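# Lay three sticks across the blue disc, posts untouched

## Task

Place all three sticks so that each stick's central axis, running from one end to the other, crosses above the blue disc painted on the table. When finished, none of the sticks may be in contact with the table, and every post must still be standing at its original spot. You may use any number of the three arms.

## Robot and tools

Robots: three identical i2rt Big YAM arms named arm1, arm2 and arm3. Each has six revolute joints, a two-finger gripper and a wrist camera. Two fixed room cameras, cam_high and cam_low, also exist. Reach is roughly 1.0 m from the joint1 axis. The arms act independently and do not wait for one another.

Frame: every pose is in one shared scene frame, origin on the floor, +z up, in metres. Feet (base_link): arm1 at x=+0.624 y=-0.003 z=+0.807 quat_wxyz=(+0.001, +0.001, -0.001, -1.000); arm2 at x=-0.313 y=+0.541 z=+0.735 quat_wxyz=(+0.868, +0.007, +0.004, -0.496); arm3 at x=-0.300 y=-0.533 z=+0.752 quat_wxyz=(+0.853, +0.000, +0.000, +0.522). Each foot faces its own +x. The table tops under the arms are at z=+0.720. The printed "hand" is the point between the finger pads, about 1 cm short of the tips; fingers point along the hand's +z and open along its y. "hand_target" is the hand pose implied by the joint targets currently held. Printed hand positions grow less accurate at long reach.

move: one action for any subset of arms plus optional "cameras". Each arm key (arm1, arm2, arm3) takes its own object, and an arm left out receives nothing new. Inside it:
- "joints": absolute targets by name. joint1_rad -2.879 to 2.879 (base yaw, positive counter-clockwise seen from above, 0 = along the foot's +x); joint2_rad 0 to 3.141 (shoulder, 0 = upper arm pointing back, positive raises it then forward); joint3_rad 0 to 3.019 (elbow, 0 = folded); joint4_rad -1.692 to 1.57 (hand pitch, positive tips fingers up); joint5_rad -1.57 to 1.57 (hand sideways, positive to the arm's right); joint6_rad -2.094 to 2.094 (roll, positive clockwise seen from behind the hand); gripper_m 0 to 0.093 (fingertip gap in metres). Angles in radians.
- "target": one list of seven numbers [x, y, z, qw, qx, qy, qz], an absolute hand pose in the scene frame (metres, unit quaternion w first). The hand travels a straight line from its current hand_target toward it. With a target, "joints" may contain only gripper_m.
- "speed": top path speed in m/s, 0.002 to 0.5, default 0.25; only allowed together with target. Rotation is capped at twice that value in rad/s.
All motions in one action start together; all hand paths in one action finish together, paced by the slowest. A path lasts 0.5 to 10 s, and any action stops after 15 s. Each control step clips the commanded pose to within 100 mm and 20 degrees of the measured hand, then solves inverse kinematics, favouring position. Expect the hand to lag, wander, overshoot speed near full stretch, and finish a centimetre or more off. Paths ignore obstacles and the other arms. Unknown keys make a call invalid; out-of-range numbers get it refused, and a refusal cancels the later move, wait and finished_scene calls in that reply.

"cameras": list of names from arm1_cam_wrist, arm2_cam_wrist, arm3_cam_wrist, cam_high, cam_low, all. Omitted, null or ["all"] gives every camera; [] gives none. The "pictures" line lists image order; images may be slightly older than the state.

wait: {"seconds": 0 to 10, "cameras": ...}. Commands nothing new; returns the same as an empty move, which itself reports full state and images.

zoom_image: {"camera": name, "region": [x0, y0, x1, y1]} in pixels of that camera's latest image, origin top-left, at most 504 by 504. Only cameras in the newest images can be zoomed.

read_manual: returns URDF licence text only. finished_scene: {"scene": the current scene number}; irreversible, and the goal must hold without the robots. After ending the first scene, make no further call in that reply.

Results: a "move" line names each arm given motion with "done" or its worst status. Arms not named appear under "as last shown", statuses "not commanded". joint_status/hand_status words: off_target (stopped away, may still push); time_out (each joint keeps pushing toward a nearby target; on_its_own lists those still going; send the reported position to relieve it); not_followed, "joint command not followed" or "pose unreachable" (a self/inter-arm clearance check withheld the targets; the gripper part still runs; the arm may keep trying until new targets are given). In on_its_own, "held at" is a target, not a reading. Joint velocities are rad/s (gripper m/s); "within noise" means at rest. Joint torques list arm joints only, include gravity, carry per-arm offsets, and joints 3 and 4 wrap at ±28 N m.

Gripper: force per pad about 50 to 64 N. Gripping a hard object, gripper_m reads up to about 0.005 m under its width (some read up to 0.002 m over). Closed on nothing it reads 0.000 to 0.003. Command about 0.005 m below the first-touch reading for full grip; to release, command well above the reading.

Cautions: arms do not stop on contact and keep pushing; sustained pushing, heavy holding or stretched poses heat motors. A MOTOR HOT line appears at 85 °C; at 100 °C the arm goes limp and drops for 30 to 60 s or more (keys read limit_stop_at_motor_heat; resend targets afterwards). Hard contact between arms, including one gripper squeezing another's fingers, is forbidden; the clearance check may act late and does not guard fingers, gripper housings or wrist cameras. Do not knock objects out of the work area, drop sticks from a height, release them while moving, slam into the table or posts, or shift any post. Loose objects may occasionally get nudged by outside pushes. Smooth, low-effort motion is preferred.

Each tool is called after "Request:" as name(argument=value, ...) on one line, values as JSON.

## Session

Request:
move()

Scene clock: 0.00 s.
Joint torques (N m): no reading
Heat: arm1: hottest joint1_rad 33 °C; arm2: hottest joint2_rad 32 °C; arm3: hottest joint2_rad 39 °C.
Joint velocities: within noise
arm1.joint_positions: joint1_rad=+0.044 joint2_rad=+0.447 joint3_rad=+1.443 joint4_rad=-1.205 joint5_rad=-0.232 joint6_rad=+0.261 gripper_m=+0.09396
arm1.joint_status: not commanded
arm1.hand: x=+0.4694 y=-0.0478 z=+1.4319 quat_wxyz=(-0.185, -0.776, +0.012, +0.603) (m; scene frame)
arm1.hand_target: x=+0.4742 y=-0.0475 z=+1.4406 quat_wxyz=(-0.186, -0.769, +0.010, +0.612) (m; scene frame)
arm1.hand_status: not commanded
arm2.joint_positions: joint1_rad=+0.065 joint2_rad=+0.624 joint3_rad=+1.381 joint4_rad=-1.481 joint5_rad=+0.099 joint6_rad=+0.271 gripper_m=+0.09396
arm2.joint_status: not commanded
arm2.hand: x=-0.2062 y=+0.3430 z=+1.2370 quat_wxyz=(-0.365, -0.550, -0.729, +0.178) (m; scene frame)
arm2.hand_target: x=-0.2071 y=+0.3441 z=+1.2504 quat_wxyz=(-0.379, -0.547, -0.724, +0.182) (m; scene frame)
arm2.hand_status: not commanded
arm3.joint_positions: joint1_rad=+0.010 joint2_rad=+0.627 joint3_rad=+1.447 joint4_rad=-1.175 joint5_rad=+0.178 joint6_rad=+0.493 gripper_m=+0.09396
arm3.joint_status: not commanded
arm3.hand: x=-0.1627 y=-0.3279 z=+1.3543 quat_wxyz=(-0.449, +0.199, -0.794, -0.358) (m; scene frame)
arm3.hand_target: x=-0.1644 y=-0.3313 z=+1.3670 quat_wxyz=(-0.456, +0.195, -0.787, -0.367) (m; scene frame)
arm3.hand_status: not commanded
pictures: arm1_cam_wrist, arm2_cam_wrist, arm3_cam_wrist, cam_high, cam_low
Images, in order (width x height): arm1_cam_wrist 672x504, arm2_cam_wrist 672x504, arm3_cam_wrist 672x504, cam_high 896x504, cam_low 896x504.

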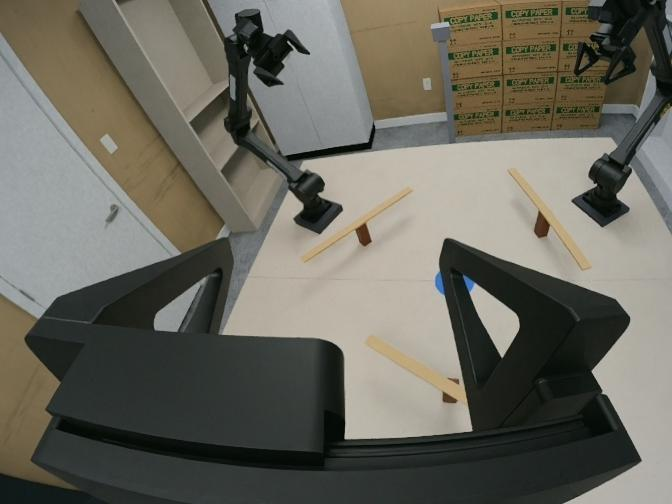

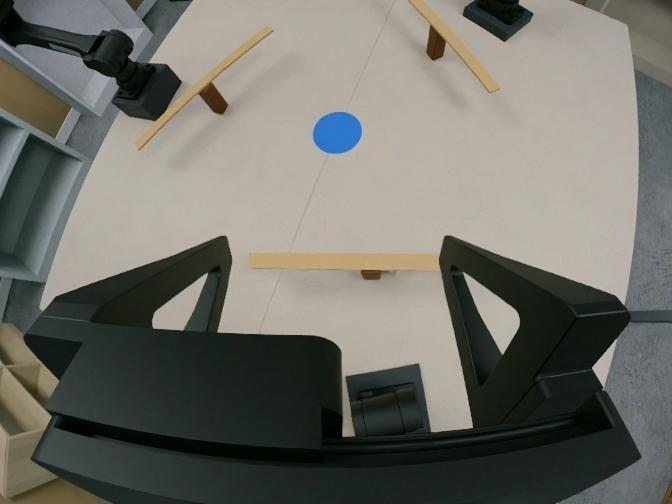

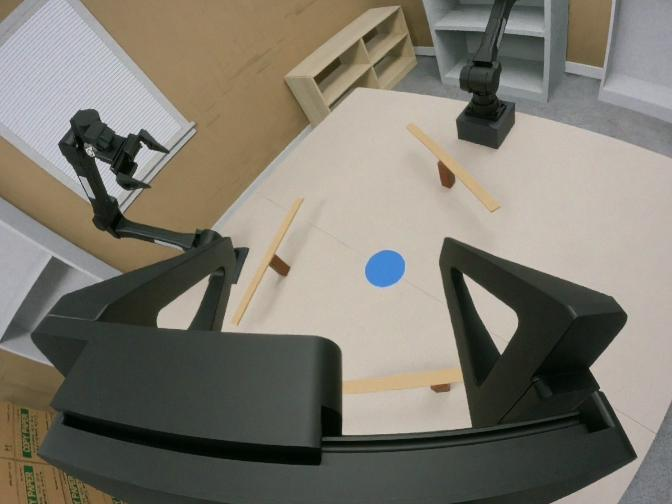

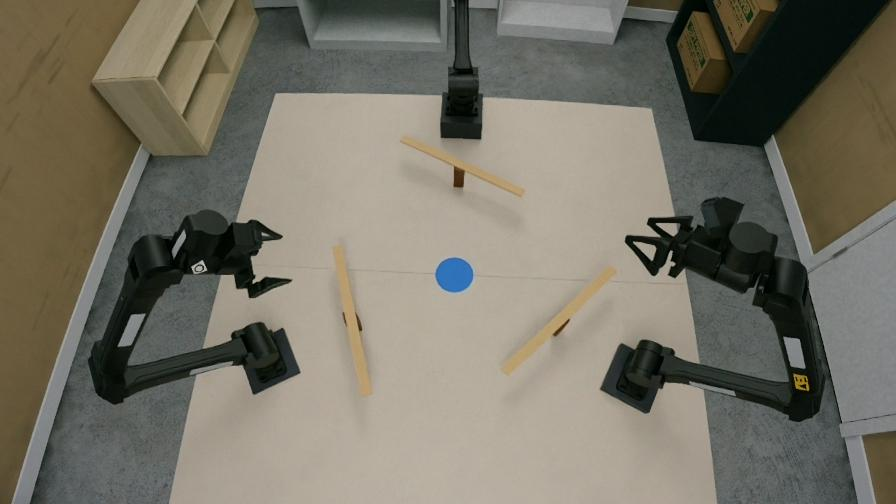

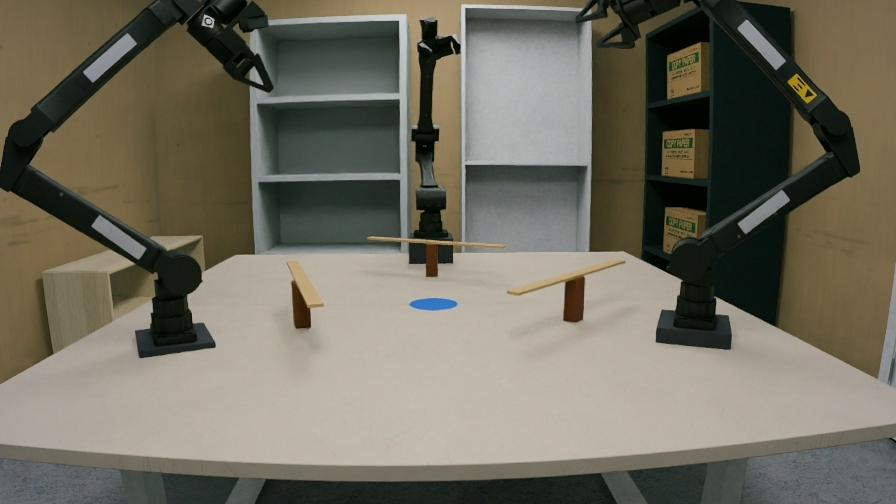

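Request:
zoom_image(camera="cam_high", region=[380, 90, 560, 300])

Request:
zoom_image(camera="cam_high", region=[250, 220, 400, 420])

Request:
zoom_image(camera="cam_high", region=[480, 240, 680, 430])

Request:
zoom_image(camera="cam_low", region=[260, 210, 660, 350])

Request:
zoom_image(camera="arm2_cam_wrist", region=[120, 0, 520, 350])

Scaled by 2.400 from the camera's 896x504 image, which has a finer 1280x720 frame.

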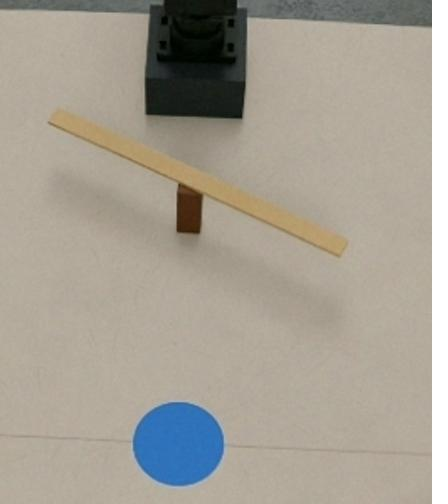

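Scaled by 2.520 from the camera's 896x504 image, which has a finer 1280x720 frame.

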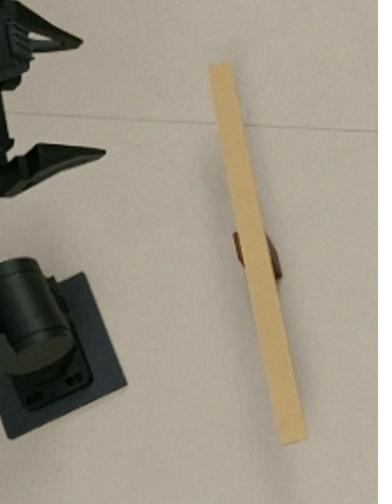

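Scaled by 2.520 from the camera's 896x504 image, which has a finer 1280x720 frame.

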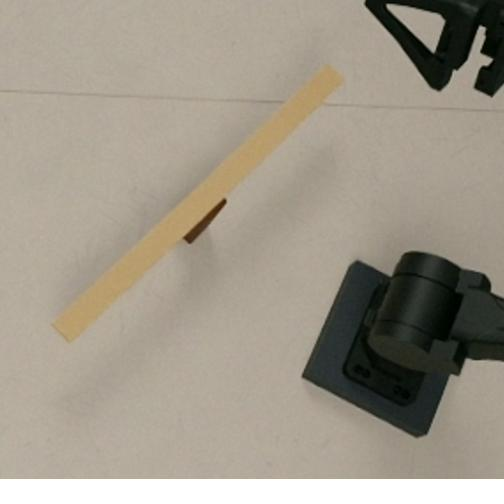

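Scaled by 1.260 from the camera's 896x504 image, which has a finer 1280x720 frame.

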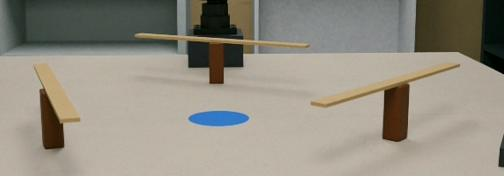

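Scaled by 1.260 from the camera's 672x504 image, which has a finer 960x720 frame.

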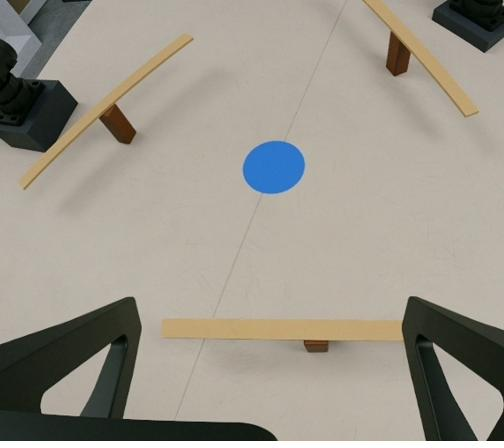

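Request:
move(arm1={"target":[0.393,0.054,1.0,0,0.857,0.515,0],"speed":0.2}, arm2={"target":[-0.257,0.278,1.0,0,-0.139,0.990,0],"speed":0.2}, arm3={"target":[-0.10,-0.37,1.0,0,-0.9135,0.4067,0],"speed":0.2})

Scene clock: 20.47 s.
Joint torques (N m): arm1=[1.85 -4.31 9.13 0.44 0.01 -0.12] | arm2=[2.26 -3.08 8.25 0.8 0.01 -0.11] | arm3=[-1.03 -4.84 10.39 0.53 0 -0.1]
Heat: arm1: hottest joint1_rad 33 °C; arm2: hottest joint2_rad 32 °C; arm3: hottest joint2_rad 38 °C.
move: arm1 done; arm2 done; arm3 done
Joint velocities: within noise
arm1.joint_positions: joint1_rad=-0.244 joint2_rad=+0.946 joint3_rad=+0.863 joint4_rad=-1.486 joint5_rad=-0.001 joint6_rad=-1.308 gripper_m=+0.09397
arm1.joint_status: not commanded
arm1.hand: x=+0.3943 y=+0.0549 z=+1.0042 quat_wxyz=(-0.001, -0.861, -0.508, +0.001) (m; scene frame)
arm1.hand_target: x=+0.3931 y=+0.0540 z=+1.0000 quat_wxyz=(+0.000, -0.857, -0.515, +0.000) (m; scene frame)
arm1.hand_status: done (0.004 m and 0.9 deg from the pose sent, 0.450 m and 97.5 deg at the start; a joint's target at an end of its range on 57 of 179 steps)
arm2.joint_positions: joint1_rad=-0.322 joint2_rad=+1.007 joint3_rad=+1.100 joint4_rad=-1.644 joint5_rad=+0.002 joint6_rad=-1.620 gripper_m=+0.09397
arm2.joint_status: not commanded
arm2.hand: x=-0.2597 y=+0.2797 z=+1.0047 quat_wxyz=(-0.001, +0.129, -0.992, +0.002) (m; scene frame)
arm2.hand_target: x=-0.2570 y=+0.2781 z=+1.0001 quat_wxyz=(+0.000, +0.139, -0.990, +0.000) (m; scene frame)
arm2.hand_status: done (0.006 m and 1.1 deg from the pose sent, 0.251 m and 99.5 deg at the start)
arm3.joint_positions: joint1_rad=-0.417 joint2_rad=+1.000 joint3_rad=+1.023 joint4_rad=-1.603 joint5_rad=-0.001 joint6_rad=-1.606 gripper_m=+0.09397
arm3.joint_status: not commanded
arm3.hand: x=-0.1028 y=-0.3737 z=+0.9992 quat_wxyz=(+0.003, +0.910, -0.415, -0.003) (m; scene frame)
arm3.hand_target: x=-0.1000 y=-0.3700 z=+1.0001 quat_wxyz=(+0.000, +0.914, -0.407, +0.000) (m; scene frame)
arm3.hand_status: done (0.005 m and 1.1 deg from the pose sent, 0.362 m and 119.4 deg at the start)
pictures: arm1_cam_wrist, arm2_cam_wrist, arm3_cam_wrist, cam_high, cam_low
Images, in order (width x height): arm1_cam_wrist 672x504, arm2_cam_wrist 672x504, arm3_cam_wrist 672x504, cam_high 896x504, cam_low 896x504.

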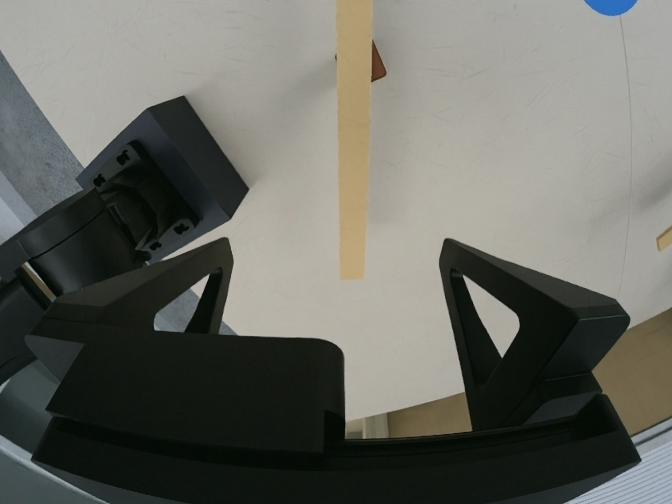

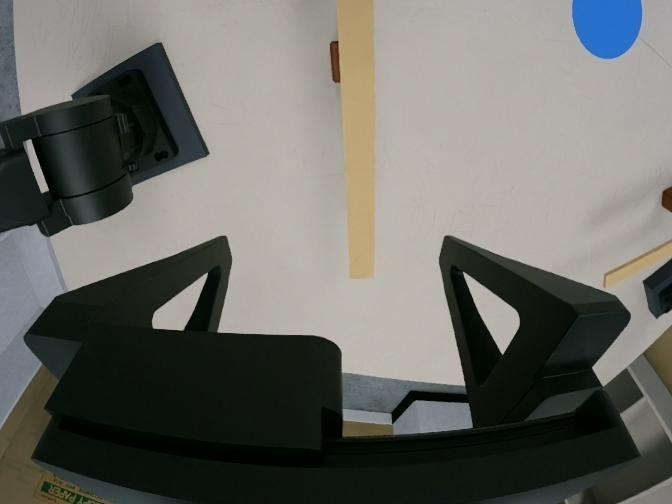

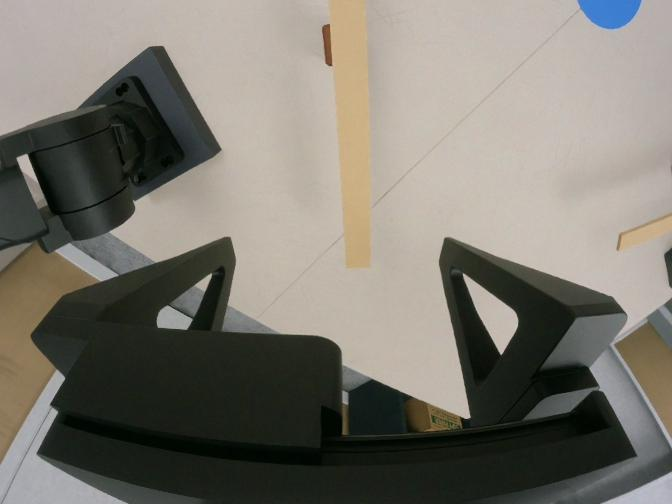

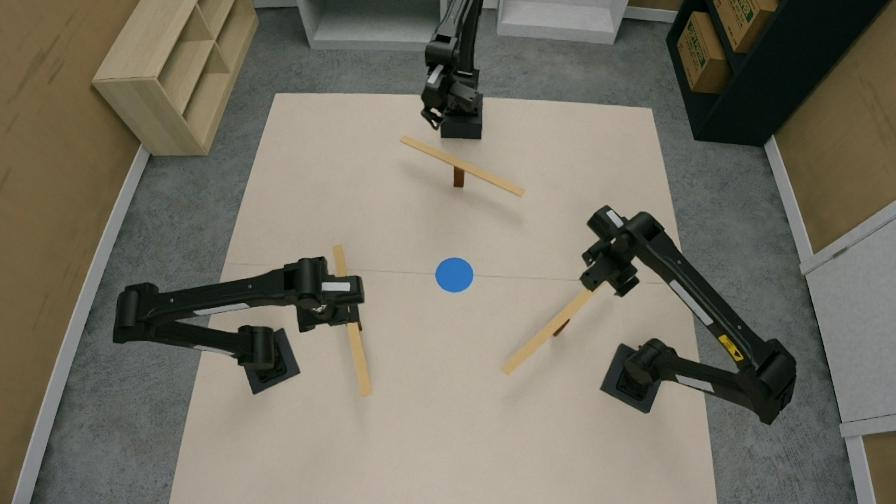

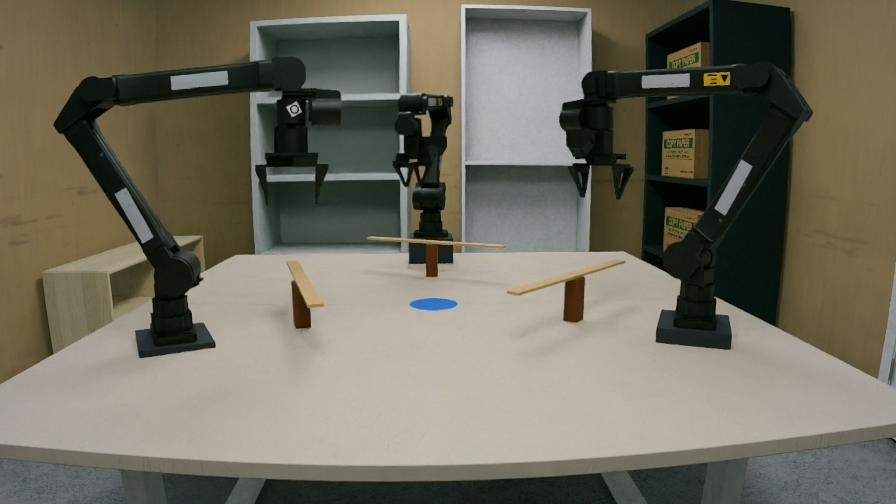

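Request:
move(arm1={"target":[0.380,0.061,0.91,0,0.857,0.515,0],"speed":0.2}, arm2={"target":[-0.251,0.259,0.91,0,-0.1607,0.987,0],"speed":0.2}, arm3={"target":[-0.087,-0.358,0.91,0,-0.922,0.387,0],"speed":0.2})

Scene clock: 24.73 s.
Joint torques (N m): arm1=[0.09 -4.01 8.57 0.58 -0.05 -0.19] | arm2=[2.43 -4.54 8.51 0.77 0 -0.07] | arm3=[-0.62 -6.89 10.44 0.44 0.01 -0.11]
Heat: arm1: hottest joint1_rad 32 °C; arm2: hottest joint2_rad 32 °C; arm3: hottest joint2_rad 38 °C.
move: arm1 done; arm2 done; arm3 done
Joint velocities: within noise
arm1.joint_positions: joint1_rad=-0.244 joint2_rad=+1.062 joint3_rad=+0.686 joint4_rad=-1.198 joint5_rad=+0.000 joint6_rad=-1.324 gripper_m=+0.09397
arm1.joint_status: not commanded
arm1.hand: x=+0.3803 y=+0.0583 z=+0.9125 quat_wxyz=(-0.003, -0.857, -0.515, -0.001) (m; scene frame)
arm1.hand_target: x=+0.3799 y=+0.0610 z=+0.9101 quat_wxyz=(+0.000, -0.857, -0.515, +0.000) (m; scene frame)
arm1.hand_status: done (0.004 m and 0.3 deg from the pose sent, 0.096 m and 0.9 deg at the start)
arm2.joint_positions: joint1_rad=-0.318 joint2_rad=+1.088 joint3_rad=+0.907 joint4_rad=-1.384 joint5_rad=+0.003 joint6_rad=-1.659 gripper_m=+0.09397
arm2.joint_status: not commanded
arm2.hand: x=-0.2541 y=+0.2606 z=+0.9110 quat_wxyz=(+0.000, +0.151, -0.989, -0.004) (m; scene frame)
arm2.hand_target: x=-0.2510 y=+0.2591 z=+0.9100 quat_wxyz=(+0.000, +0.161, -0.987, +0.000) (m; scene frame)
arm2.hand_status: done (0.004 m and 1.3 deg from the pose sent, 0.097 m and 3.6 deg at the start)
arm3.joint_positions: joint1_rad=-0.415 joint2_rad=+1.086 joint3_rad=+0.834 joint4_rad=-1.338 joint5_rad=-0.001 joint6_rad=-1.645 gripper_m=+0.09397
arm3.joint_status: not commanded
arm3.hand: x=-0.0904 y=-0.3629 z=+0.9063 quat_wxyz=(+0.008, +0.918, -0.396, -0.005) (m; scene frame)
arm3.hand_target: x=-0.0871 y=-0.3580 z=+0.9101 quat_wxyz=(+0.000, +0.922, -0.387, +0.000) (m; scene frame)
arm3.hand_status: done (0.007 m and 1.6 deg from the pose sent, 0.092 m and 3.5 deg at the start)
pictures: arm1_cam_wrist, arm2_cam_wrist, arm3_cam_wrist, cam_high, cam_low
Images, in order (width x height): arm1_cam_wrist 672x504, arm2_cam_wrist 672x504, arm3_cam_wrist 672x504, cam_high 896x504, cam_low 896x504.

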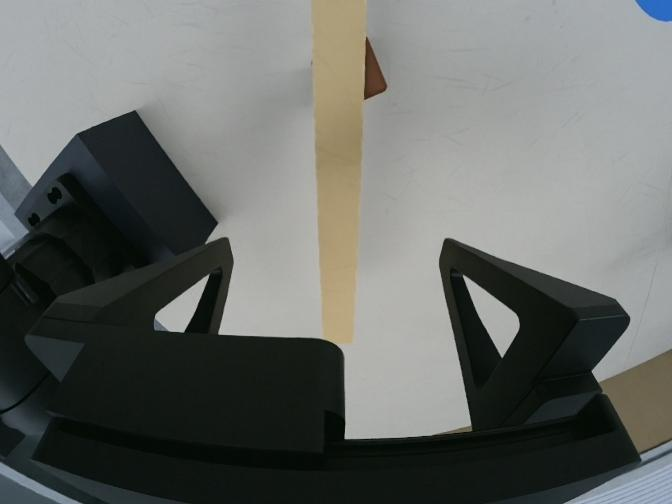

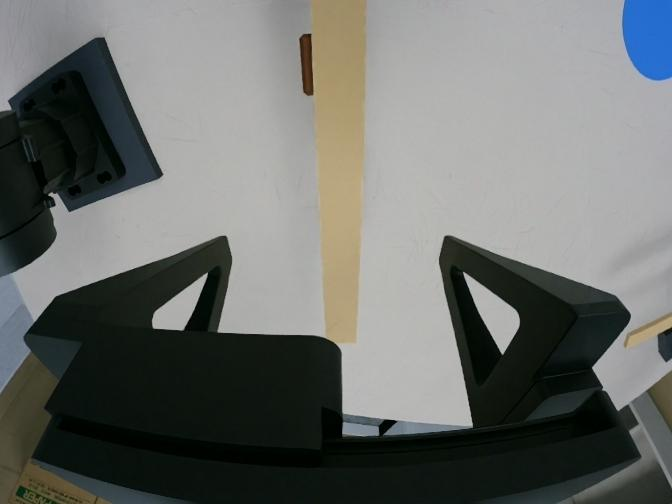

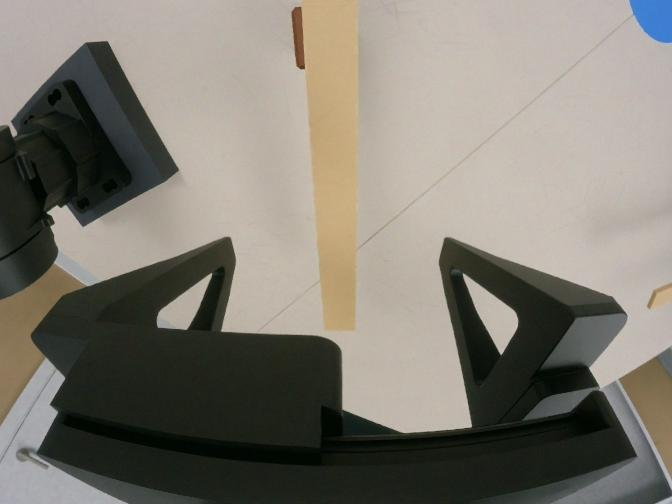

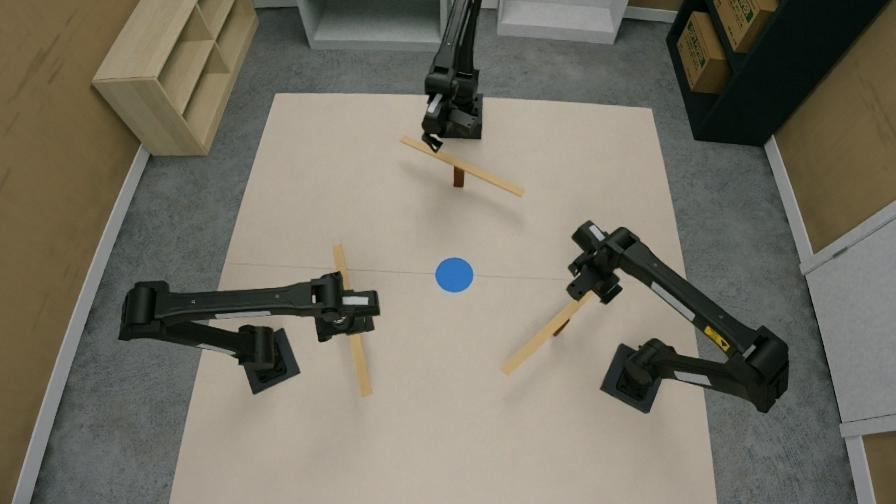

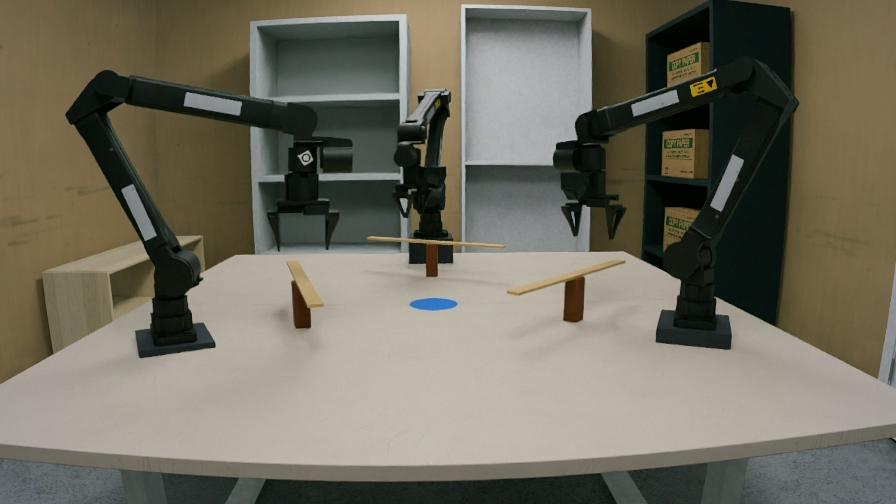

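Request:
move(arm1={"target":[0.378,0.0645,0.853,0,0.857,0.515,0],"speed":0.1}, arm2={"target":[-0.2505,0.257,0.853,0,-0.1607,0.987,0],"speed":0.1}, arm3={"target":[-0.087,-0.358,0.856,0,-0.927,0.3746,0],"speed":0.1})

Scene clock: 26.97 s.
Joint torques (N m): arm1=[0.03 -4.01 7.51 0.43 -0.04 -0.08] | arm2=[2.26 -4.37 7.86 0.8 0 -0.08] | arm3=[-0.5 -6.18 9.63 0.58 0 -0.12]
Heat: arm1: hottest joint1_rad 32 °C; arm2: hottest joint2_rad 32 °C; arm3: hottest joint2_rad 38 °C.
move: arm1 done; arm2 done; arm3 done
Joint velocities: within noise
arm1.joint_positions: joint1_rad=-0.256 joint2_rad=+1.162 joint3_rad=+0.592 joint4_rad=-0.997 joint5_rad=+0.000 joint6_rad=-1.335 gripper_m=+0.09397
arm1.joint_status: not commanded
arm1.hand: x=+0.3765 y=+0.0623 z=+0.8571 quat_wxyz=(+0.000, -0.857, -0.515, +0.001) (m; scene frame)
arm1.hand_target: x=+0.3782 y=+0.0644 z=+0.8531 quat_wxyz=(+0.000, -0.857, -0.515, +0.000) (m; scene frame)
arm1.hand_status: done (0.005 m and 0.2 deg from the pose sent, 0.060 m and 0.4 deg at the start)
arm2.joint_positions: joint1_rad=-0.318 joint2_rad=+1.136 joint3_rad=+0.795 joint4_rad=-1.213 joint5_rad=+0.003 joint6_rad=-1.660 gripper_m=+0.09397
arm2.joint_status: not commanded
arm2.hand: x=-0.2531 y=+0.2572 z=+0.8569 quat_wxyz=(-0.001, +0.151, -0.988, +0.000) (m; scene frame)
arm2.hand_target: x=-0.2505 y=+0.2570 z=+0.8532 quat_wxyz=(+0.000, +0.161, -0.987, +0.000) (m; scene frame)
arm2.hand_status: done (0.005 m and 1.1 deg from the pose sent, 0.058 m and 1.3 deg at the start)
arm3.joint_positions: joint1_rad=-0.415 joint2_rad=+1.133 joint3_rad=+0.726 joint4_rad=-1.173 joint5_rad=-0.001 joint6_rad=-1.672 gripper_m=+0.09397
arm3.joint_status: not commanded
arm3.hand: x=-0.0896 y=-0.3622 z=+0.8556 quat_wxyz=(+0.004, +0.924, -0.383, -0.003) (m; scene frame)
arm3.hand_target: x=-0.0871 y=-0.3580 z=+0.8561 quat_wxyz=(+0.000, +0.927, -0.375, +0.000) (m; scene frame)
arm3.hand_status: done (0.005 m and 1.2 deg from the pose sent, 0.051 m and 2.9 deg at the start)
pictures: arm1_cam_wrist, arm2_cam_wrist, arm3_cam_wrist, cam_high, cam_low
Images, in order (width x height): arm1_cam_wrist 672x504, arm2_cam_wrist 672x504, arm3_cam_wrist 672x504, cam_high 896x504, cam_low 896x504.

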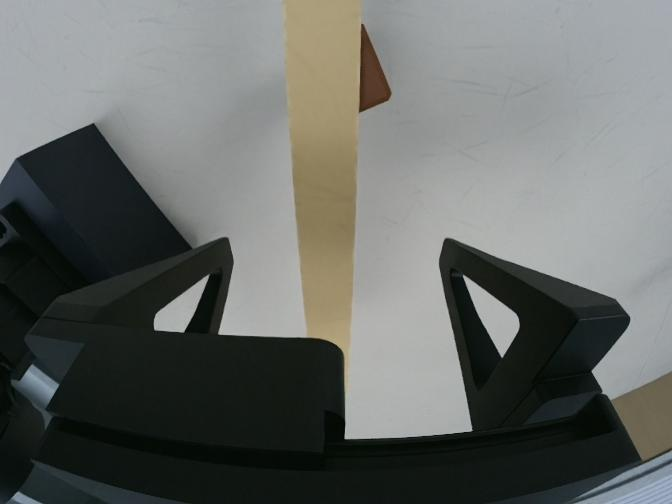

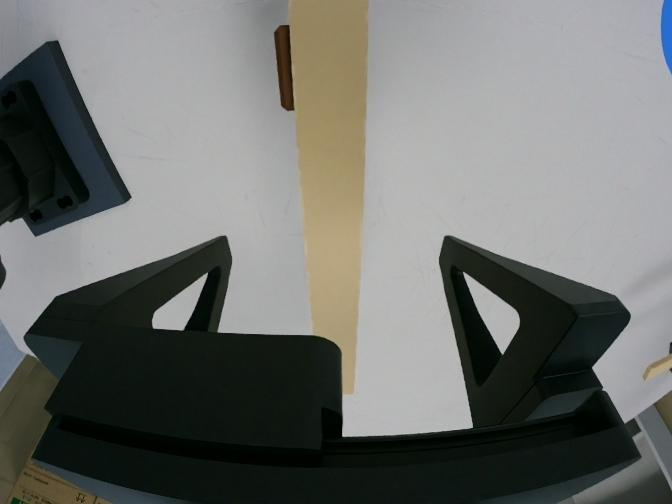

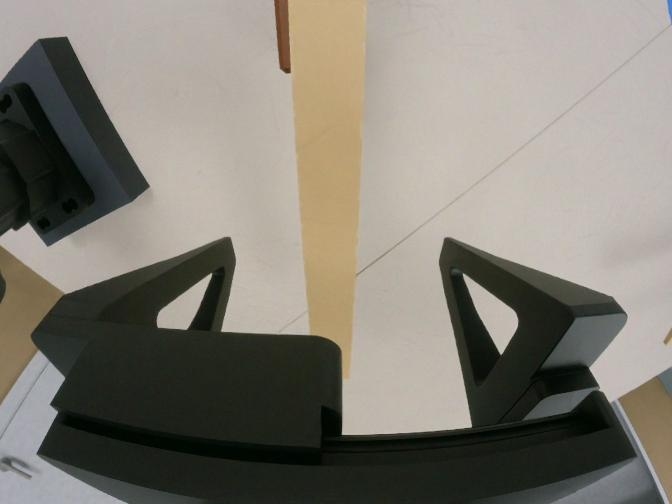

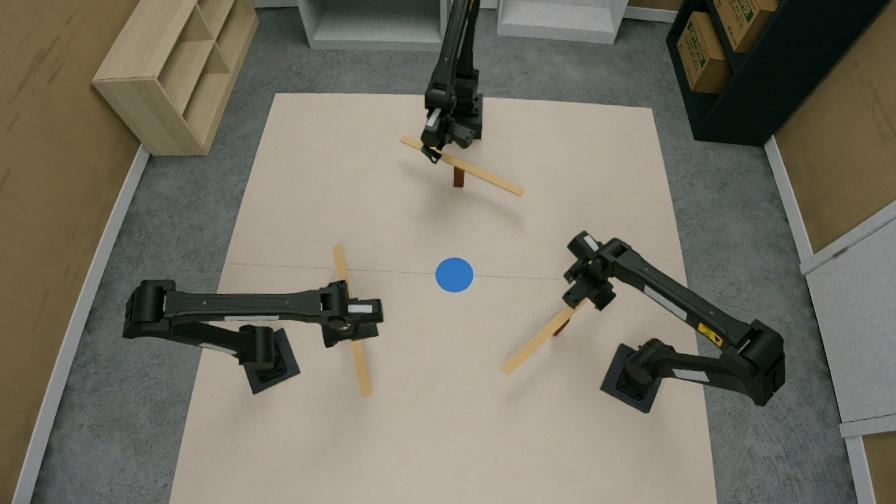

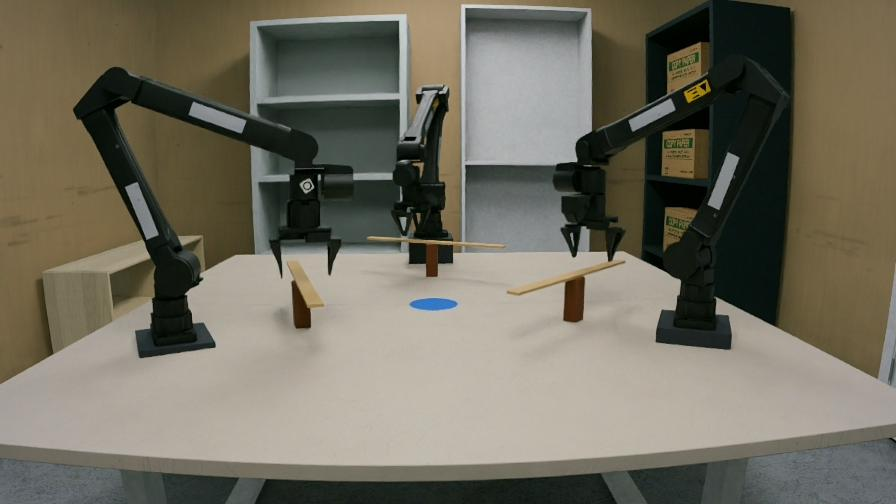

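Request:
zoom_image(camera="cam_low", region=[350, 180, 530, 290])

Request:
zoom_image(camera="cam_low", region=[250, 210, 380, 340])

Request:
zoom_image(camera="cam_low", region=[490, 200, 650, 330])

Scaled by 2.800 from the camera's 896x504 image, which has a finer 1280x720 frame.

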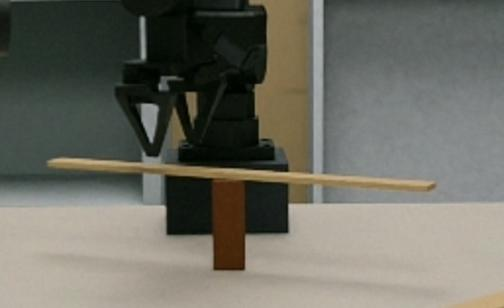

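Scaled by 3.877 from the camera's 896x504 image, which has a finer 1280x720 frame.

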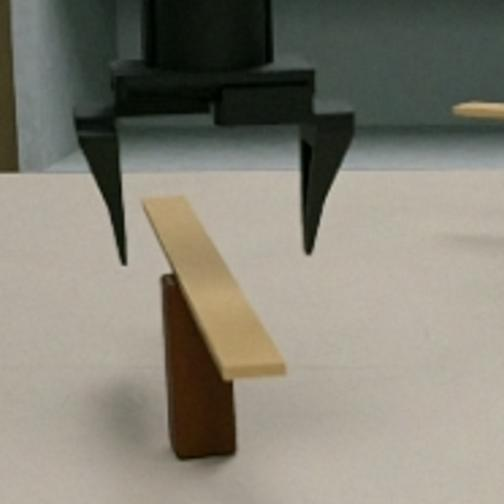

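Scaled by 3.150 from the camera's 896x504 image, which has a finer 1280x720 frame.

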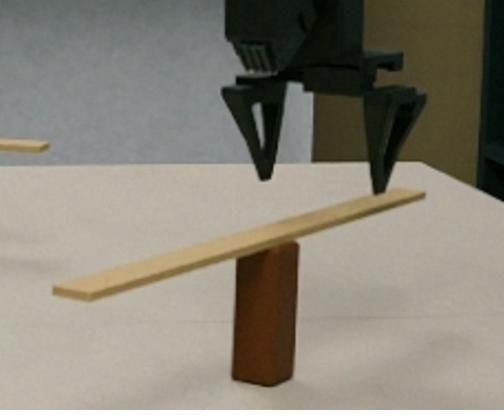

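Request:
move(arm1={"target":[0.3815,0.0625,0.828,0,0.857,0.515,0],"speed":0.1}, arm2={"target":[-0.2505,0.257,0.828,0,-0.1607,0.987,0],"speed":0.1}, arm3={"target":[-0.089,-0.360,0.832,0,-0.927,0.3746,0],"speed":0.1})

Request:
zoom_image(camera="cam_low", region=[350, 180, 530, 290])

Request:
zoom_image(camera="cam_low", region=[490, 200, 650, 330])

Request:
zoom_image(camera="cam_low", region=[250, 210, 380, 340])

Scene clock: 29.53 s.
Joint torques (N m): arm1=[0.85 -5.01 7.06 0.49 -0.06 -0.06] | arm2=[2.32 -4.42 7.5 0.8 0 -0.08] | arm3=[-0.67 -5.95 9.13 0.44 0 -0.11]
Heat: arm1: hottest joint1_rad 32 °C; arm2: hottest joint2_rad 32 °C; arm3: hottest joint2_rad 38 °C.
move: arm1 done; arm2 done; arm3 done
Joint velocities: within noise
arm1.joint_positions: joint1_rad=-0.256 joint2_rad=+1.205 joint3_rad=+0.545 joint4_rad=-0.904 joint5_rad=+0.000 joint6_rad=-1.335 gripper_m=+0.09397
arm1.joint_status: not commanded
arm1.hand: x=+0.3794 y=+0.0616 z=+0.8326 quat_wxyz=(+0.001, -0.857, -0.515, +0.002) (m; scene frame)
arm1.hand_target: x=+0.3815 y=+0.0625 z=+0.8281 quat_wxyz=(+0.000, -0.857, -0.515, +0.000) (m; scene frame)
arm1.hand_status: done (0.005 m and 0.3 deg from the pose sent, 0.030 m and 0.2 deg at the start)
arm2.joint_positions: joint1_rad=-0.318 joint2_rad=+1.166 joint3_rad=+0.749 joint4_rad=-1.134 joint5_rad=+0.003 joint6_rad=-1.661 gripper_m=+0.09397
arm2.joint_status: not commanded
arm2.hand: x=-0.2528 y=+0.2564 z=+0.8326 quat_wxyz=(-0.001, +0.151, -0.988, +0.002) (m; scene frame)
arm2.hand_target: x=-0.2505 y=+0.2570 z=+0.8281 quat_wxyz=(+0.000, +0.161, -0.987, +0.000) (m; scene frame)
arm2.hand_status: done (0.005 m and 1.1 deg from the pose sent, 0.029 m and 1.1 deg at the start)
arm3.joint_positions: joint1_rad=-0.415 joint2_rad=+1.158 joint3_rad=+0.677 joint4_rad=-1.096 joint5_rad=-0.001 joint6_rad=-1.673 gripper_m=+0.09397
arm3.joint_status: not commanded
arm3.hand: x=-0.0912 y=-0.3635 z=+0.8325 quat_wxyz=(+0.002, +0.924, -0.383, -0.002) (m; scene frame)
arm3.hand_target: x=-0.0891 y=-0.3599 z=+0.8321 quat_wxyz=(+0.000, +0.927, -0.375, +0.000) (m; scene frame)
arm3.hand_status: done (0.004 m and 1.1 deg from the pose sent, 0.024 m and 1.2 deg at the start)
pictures: arm1_cam_wrist, arm2_cam_wrist, arm3_cam_wrist, cam_high, cam_low
Images, in order (width x height): arm1_cam_wrist 672x504, arm2_cam_wrist 672x504, arm3_cam_wrist 672x504, cam_high 896x504, cam_low 896x504.

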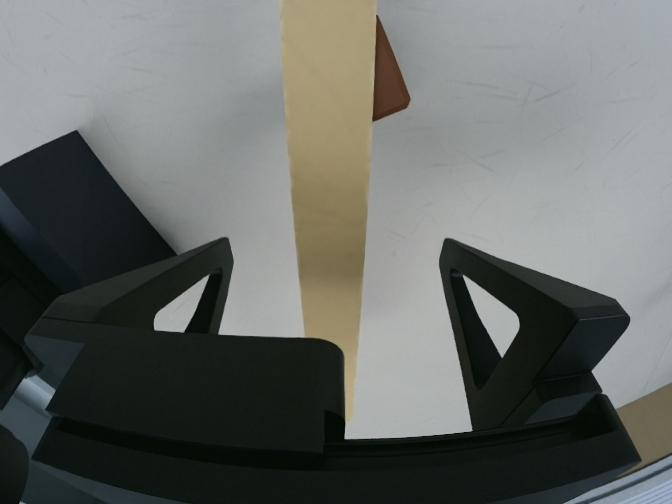

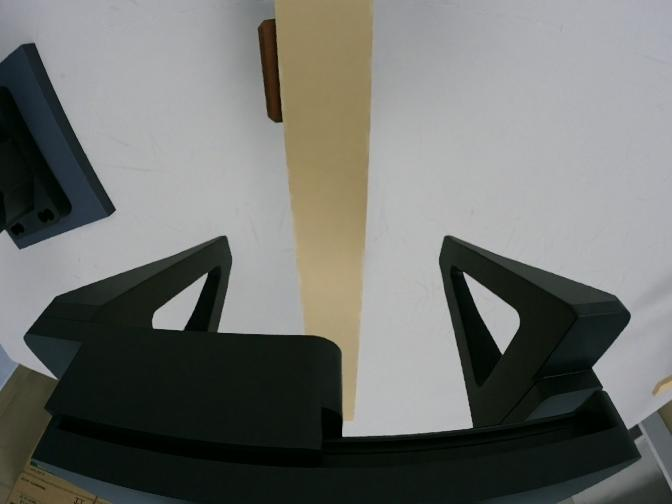

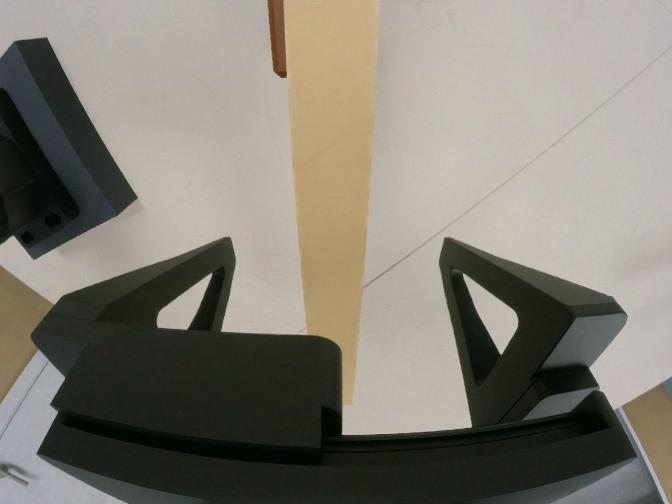

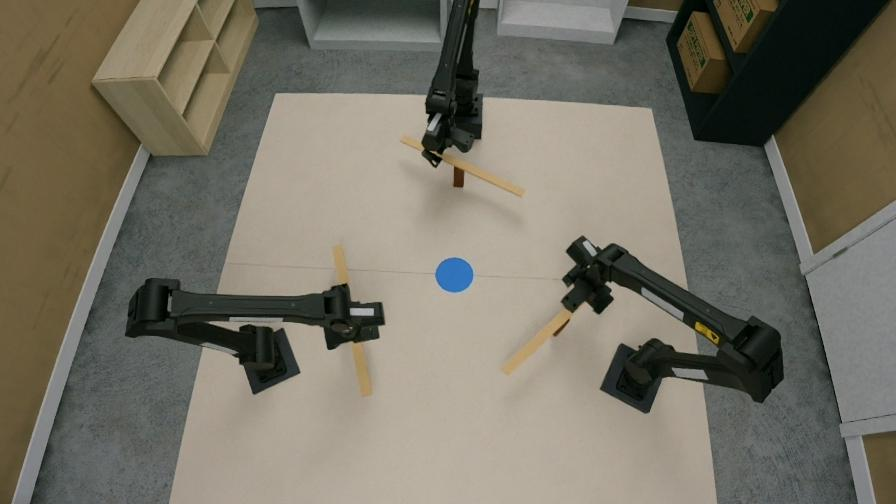

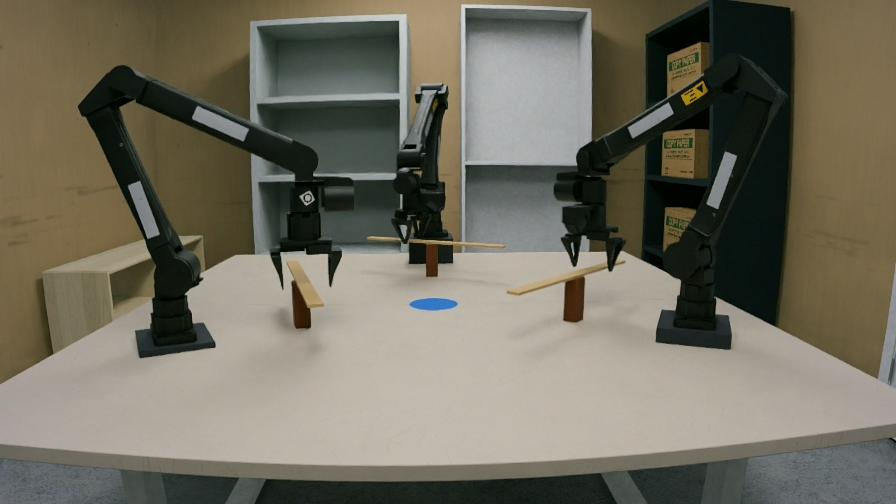

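Scaled by 2.800 from the camera's 896x504 image, which has a finer 1280x720 frame.

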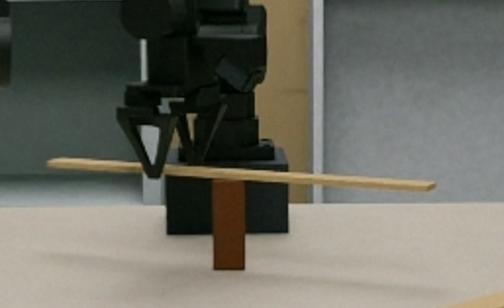

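Scaled by 3.150 from the camera's 896x504 image, which has a finer 1280x720 frame.

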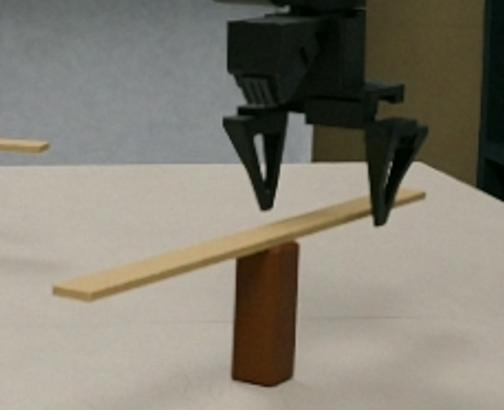

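Scaled by 3.877 from the camera's 896x504 image, which has a finer 1280x720 frame.

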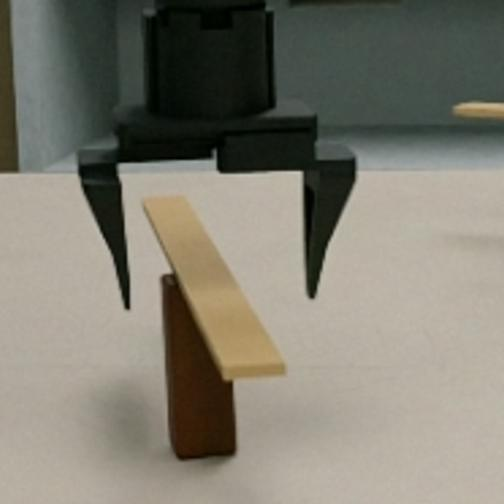

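Request:
move(arm1={"joints":{"gripper_m":0.025}}, arm2={"joints":{"gripper_m":0.025}}, arm3={"joints":{"gripper_m":0.025}})

Scene clock: 30.67 s.
Joint torques (N m): arm1=[0.21 -4.31 7.2 0.5 -0.05 -0.07] | arm2=[2.26 -4.37 7.53 0.76 0 -0.06] | arm3=[-0.79 -6.24 9.24 0.51 0 -0.11]
Heat: arm1: hottest joint1_rad 32 °C; arm2: hottest joint2_rad 32 °C; arm3: hottest joint2_rad 38 °C.
move: arm1 done; arm2 done; arm3 done
Joint velocities: within noise
arm1.joint_positions: joint1_rad=-0.256 joint2_rad=+1.205 joint3_rad=+0.545 joint4_rad=-0.904 joint5_rad=+0.000 joint6_rad=-1.336 gripper_m=+0.02738
arm1.joint_status: all done
arm1.hand: x=+0.3793 y=+0.0616 z=+0.8326 quat_wxyz=(+0.001, -0.857, -0.515, +0.002) (m; scene frame)
arm1.hand_target: x=+0.3816 y=+0.0625 z=+0.8281 quat_wxyz=(+0.000, -0.857, -0.515, +0.000) (m; scene frame)
arm1.hand_status: not commanded
arm2.joint_positions: joint1_rad=-0.318 joint2_rad=+1.166 joint3_rad=+0.749 joint4_rad=-1.134 joint5_rad=+0.003 joint6_rad=-1.663 gripper_m=+0.02695
arm2.joint_status: all done
arm2.hand: x=-0.2528 y=+0.2562 z=+0.8326 quat_wxyz=(-0.001, +0.153, -0.988, +0.002) (m; scene frame)
arm2.hand_target: x=-0.2505 y=+0.2570 z=+0.8281 quat_wxyz=(+0.000, +0.161, -0.987, +0.000) (m; scene frame)
arm2.hand_status: not commanded
arm3.joint_positions: joint1_rad=-0.415 joint2_rad=+1.158 joint3_rad=+0.677 joint4_rad=-1.096 joint5_rad=-0.001 joint6_rad=-1.675 gripper_m=+0.02652
arm3.joint_status: all done
arm3.hand: x=-0.0911 y=-0.3635 z=+0.8325 quat_wxyz=(+0.002, +0.924, -0.382, -0.002) (m; scene frame)
arm3.hand_target: x=-0.0890 y=-0.3600 z=+0.8321 quat_wxyz=(+0.000, +0.927, -0.375, +0.000) (m; scene frame)
arm3.hand_status: not commanded
pictures: arm1_cam_wrist, arm2_cam_wrist, arm3_cam_wrist, cam_high, cam_low
Images, in order (width x height): arm1_cam_wrist 672x504, arm2_cam_wrist 672x504, arm3_cam_wrist 672x504, cam_high 896x504, cam_low 896x504.

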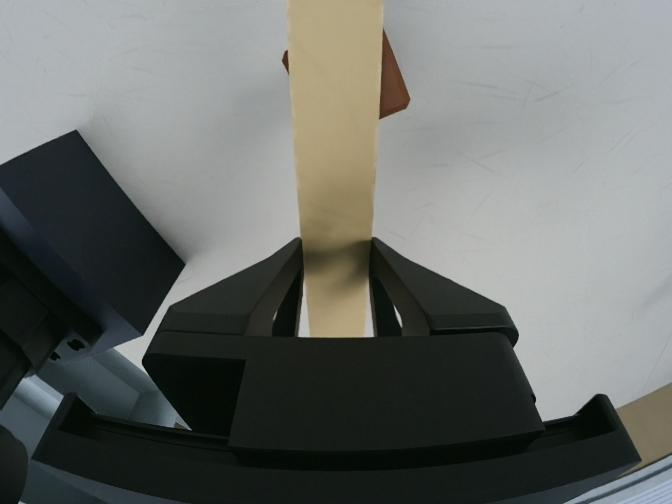

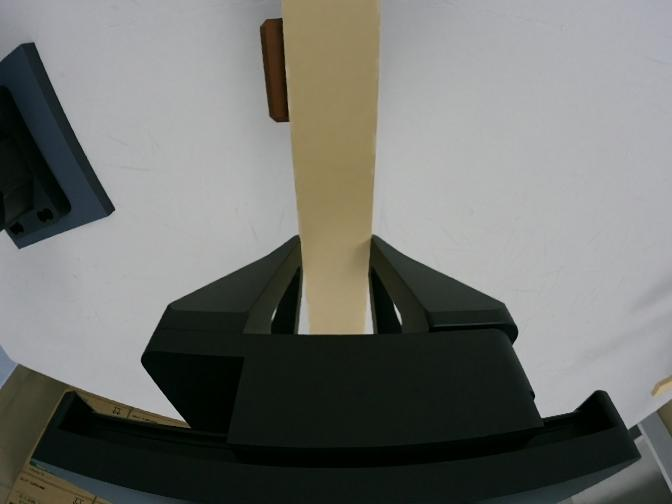

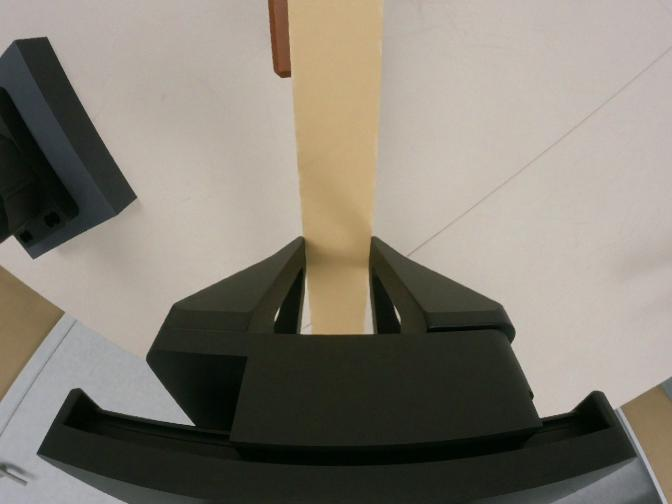

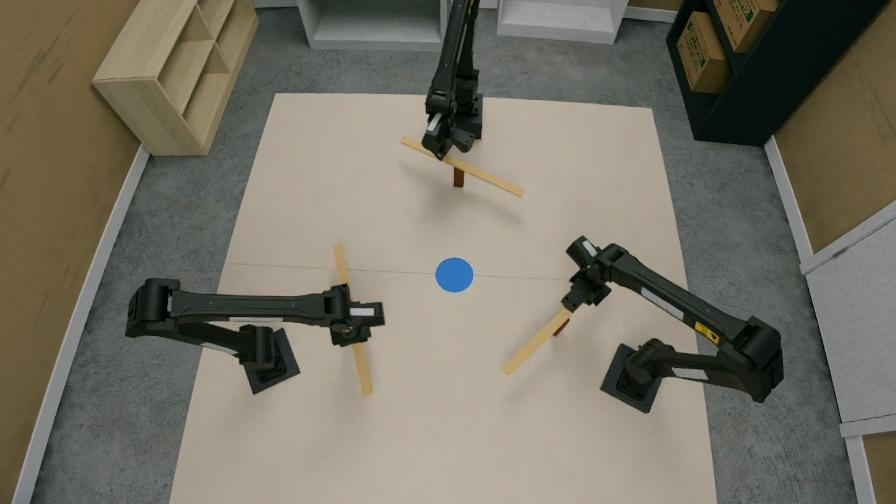

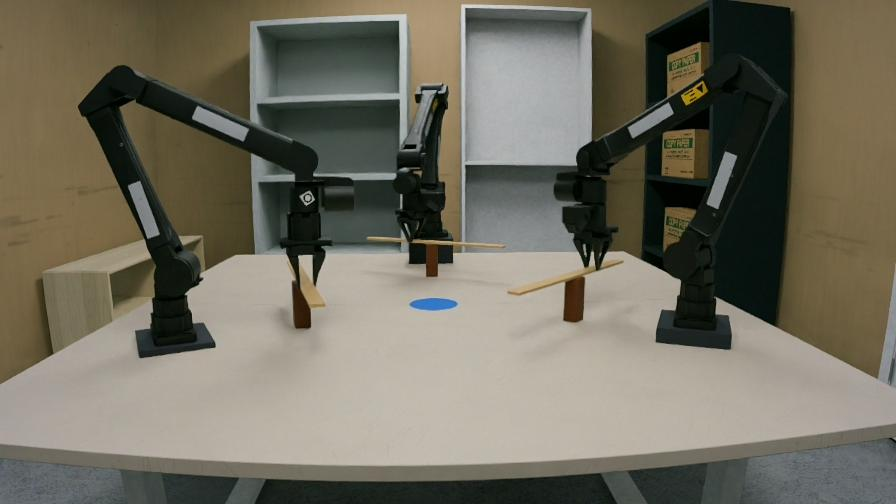

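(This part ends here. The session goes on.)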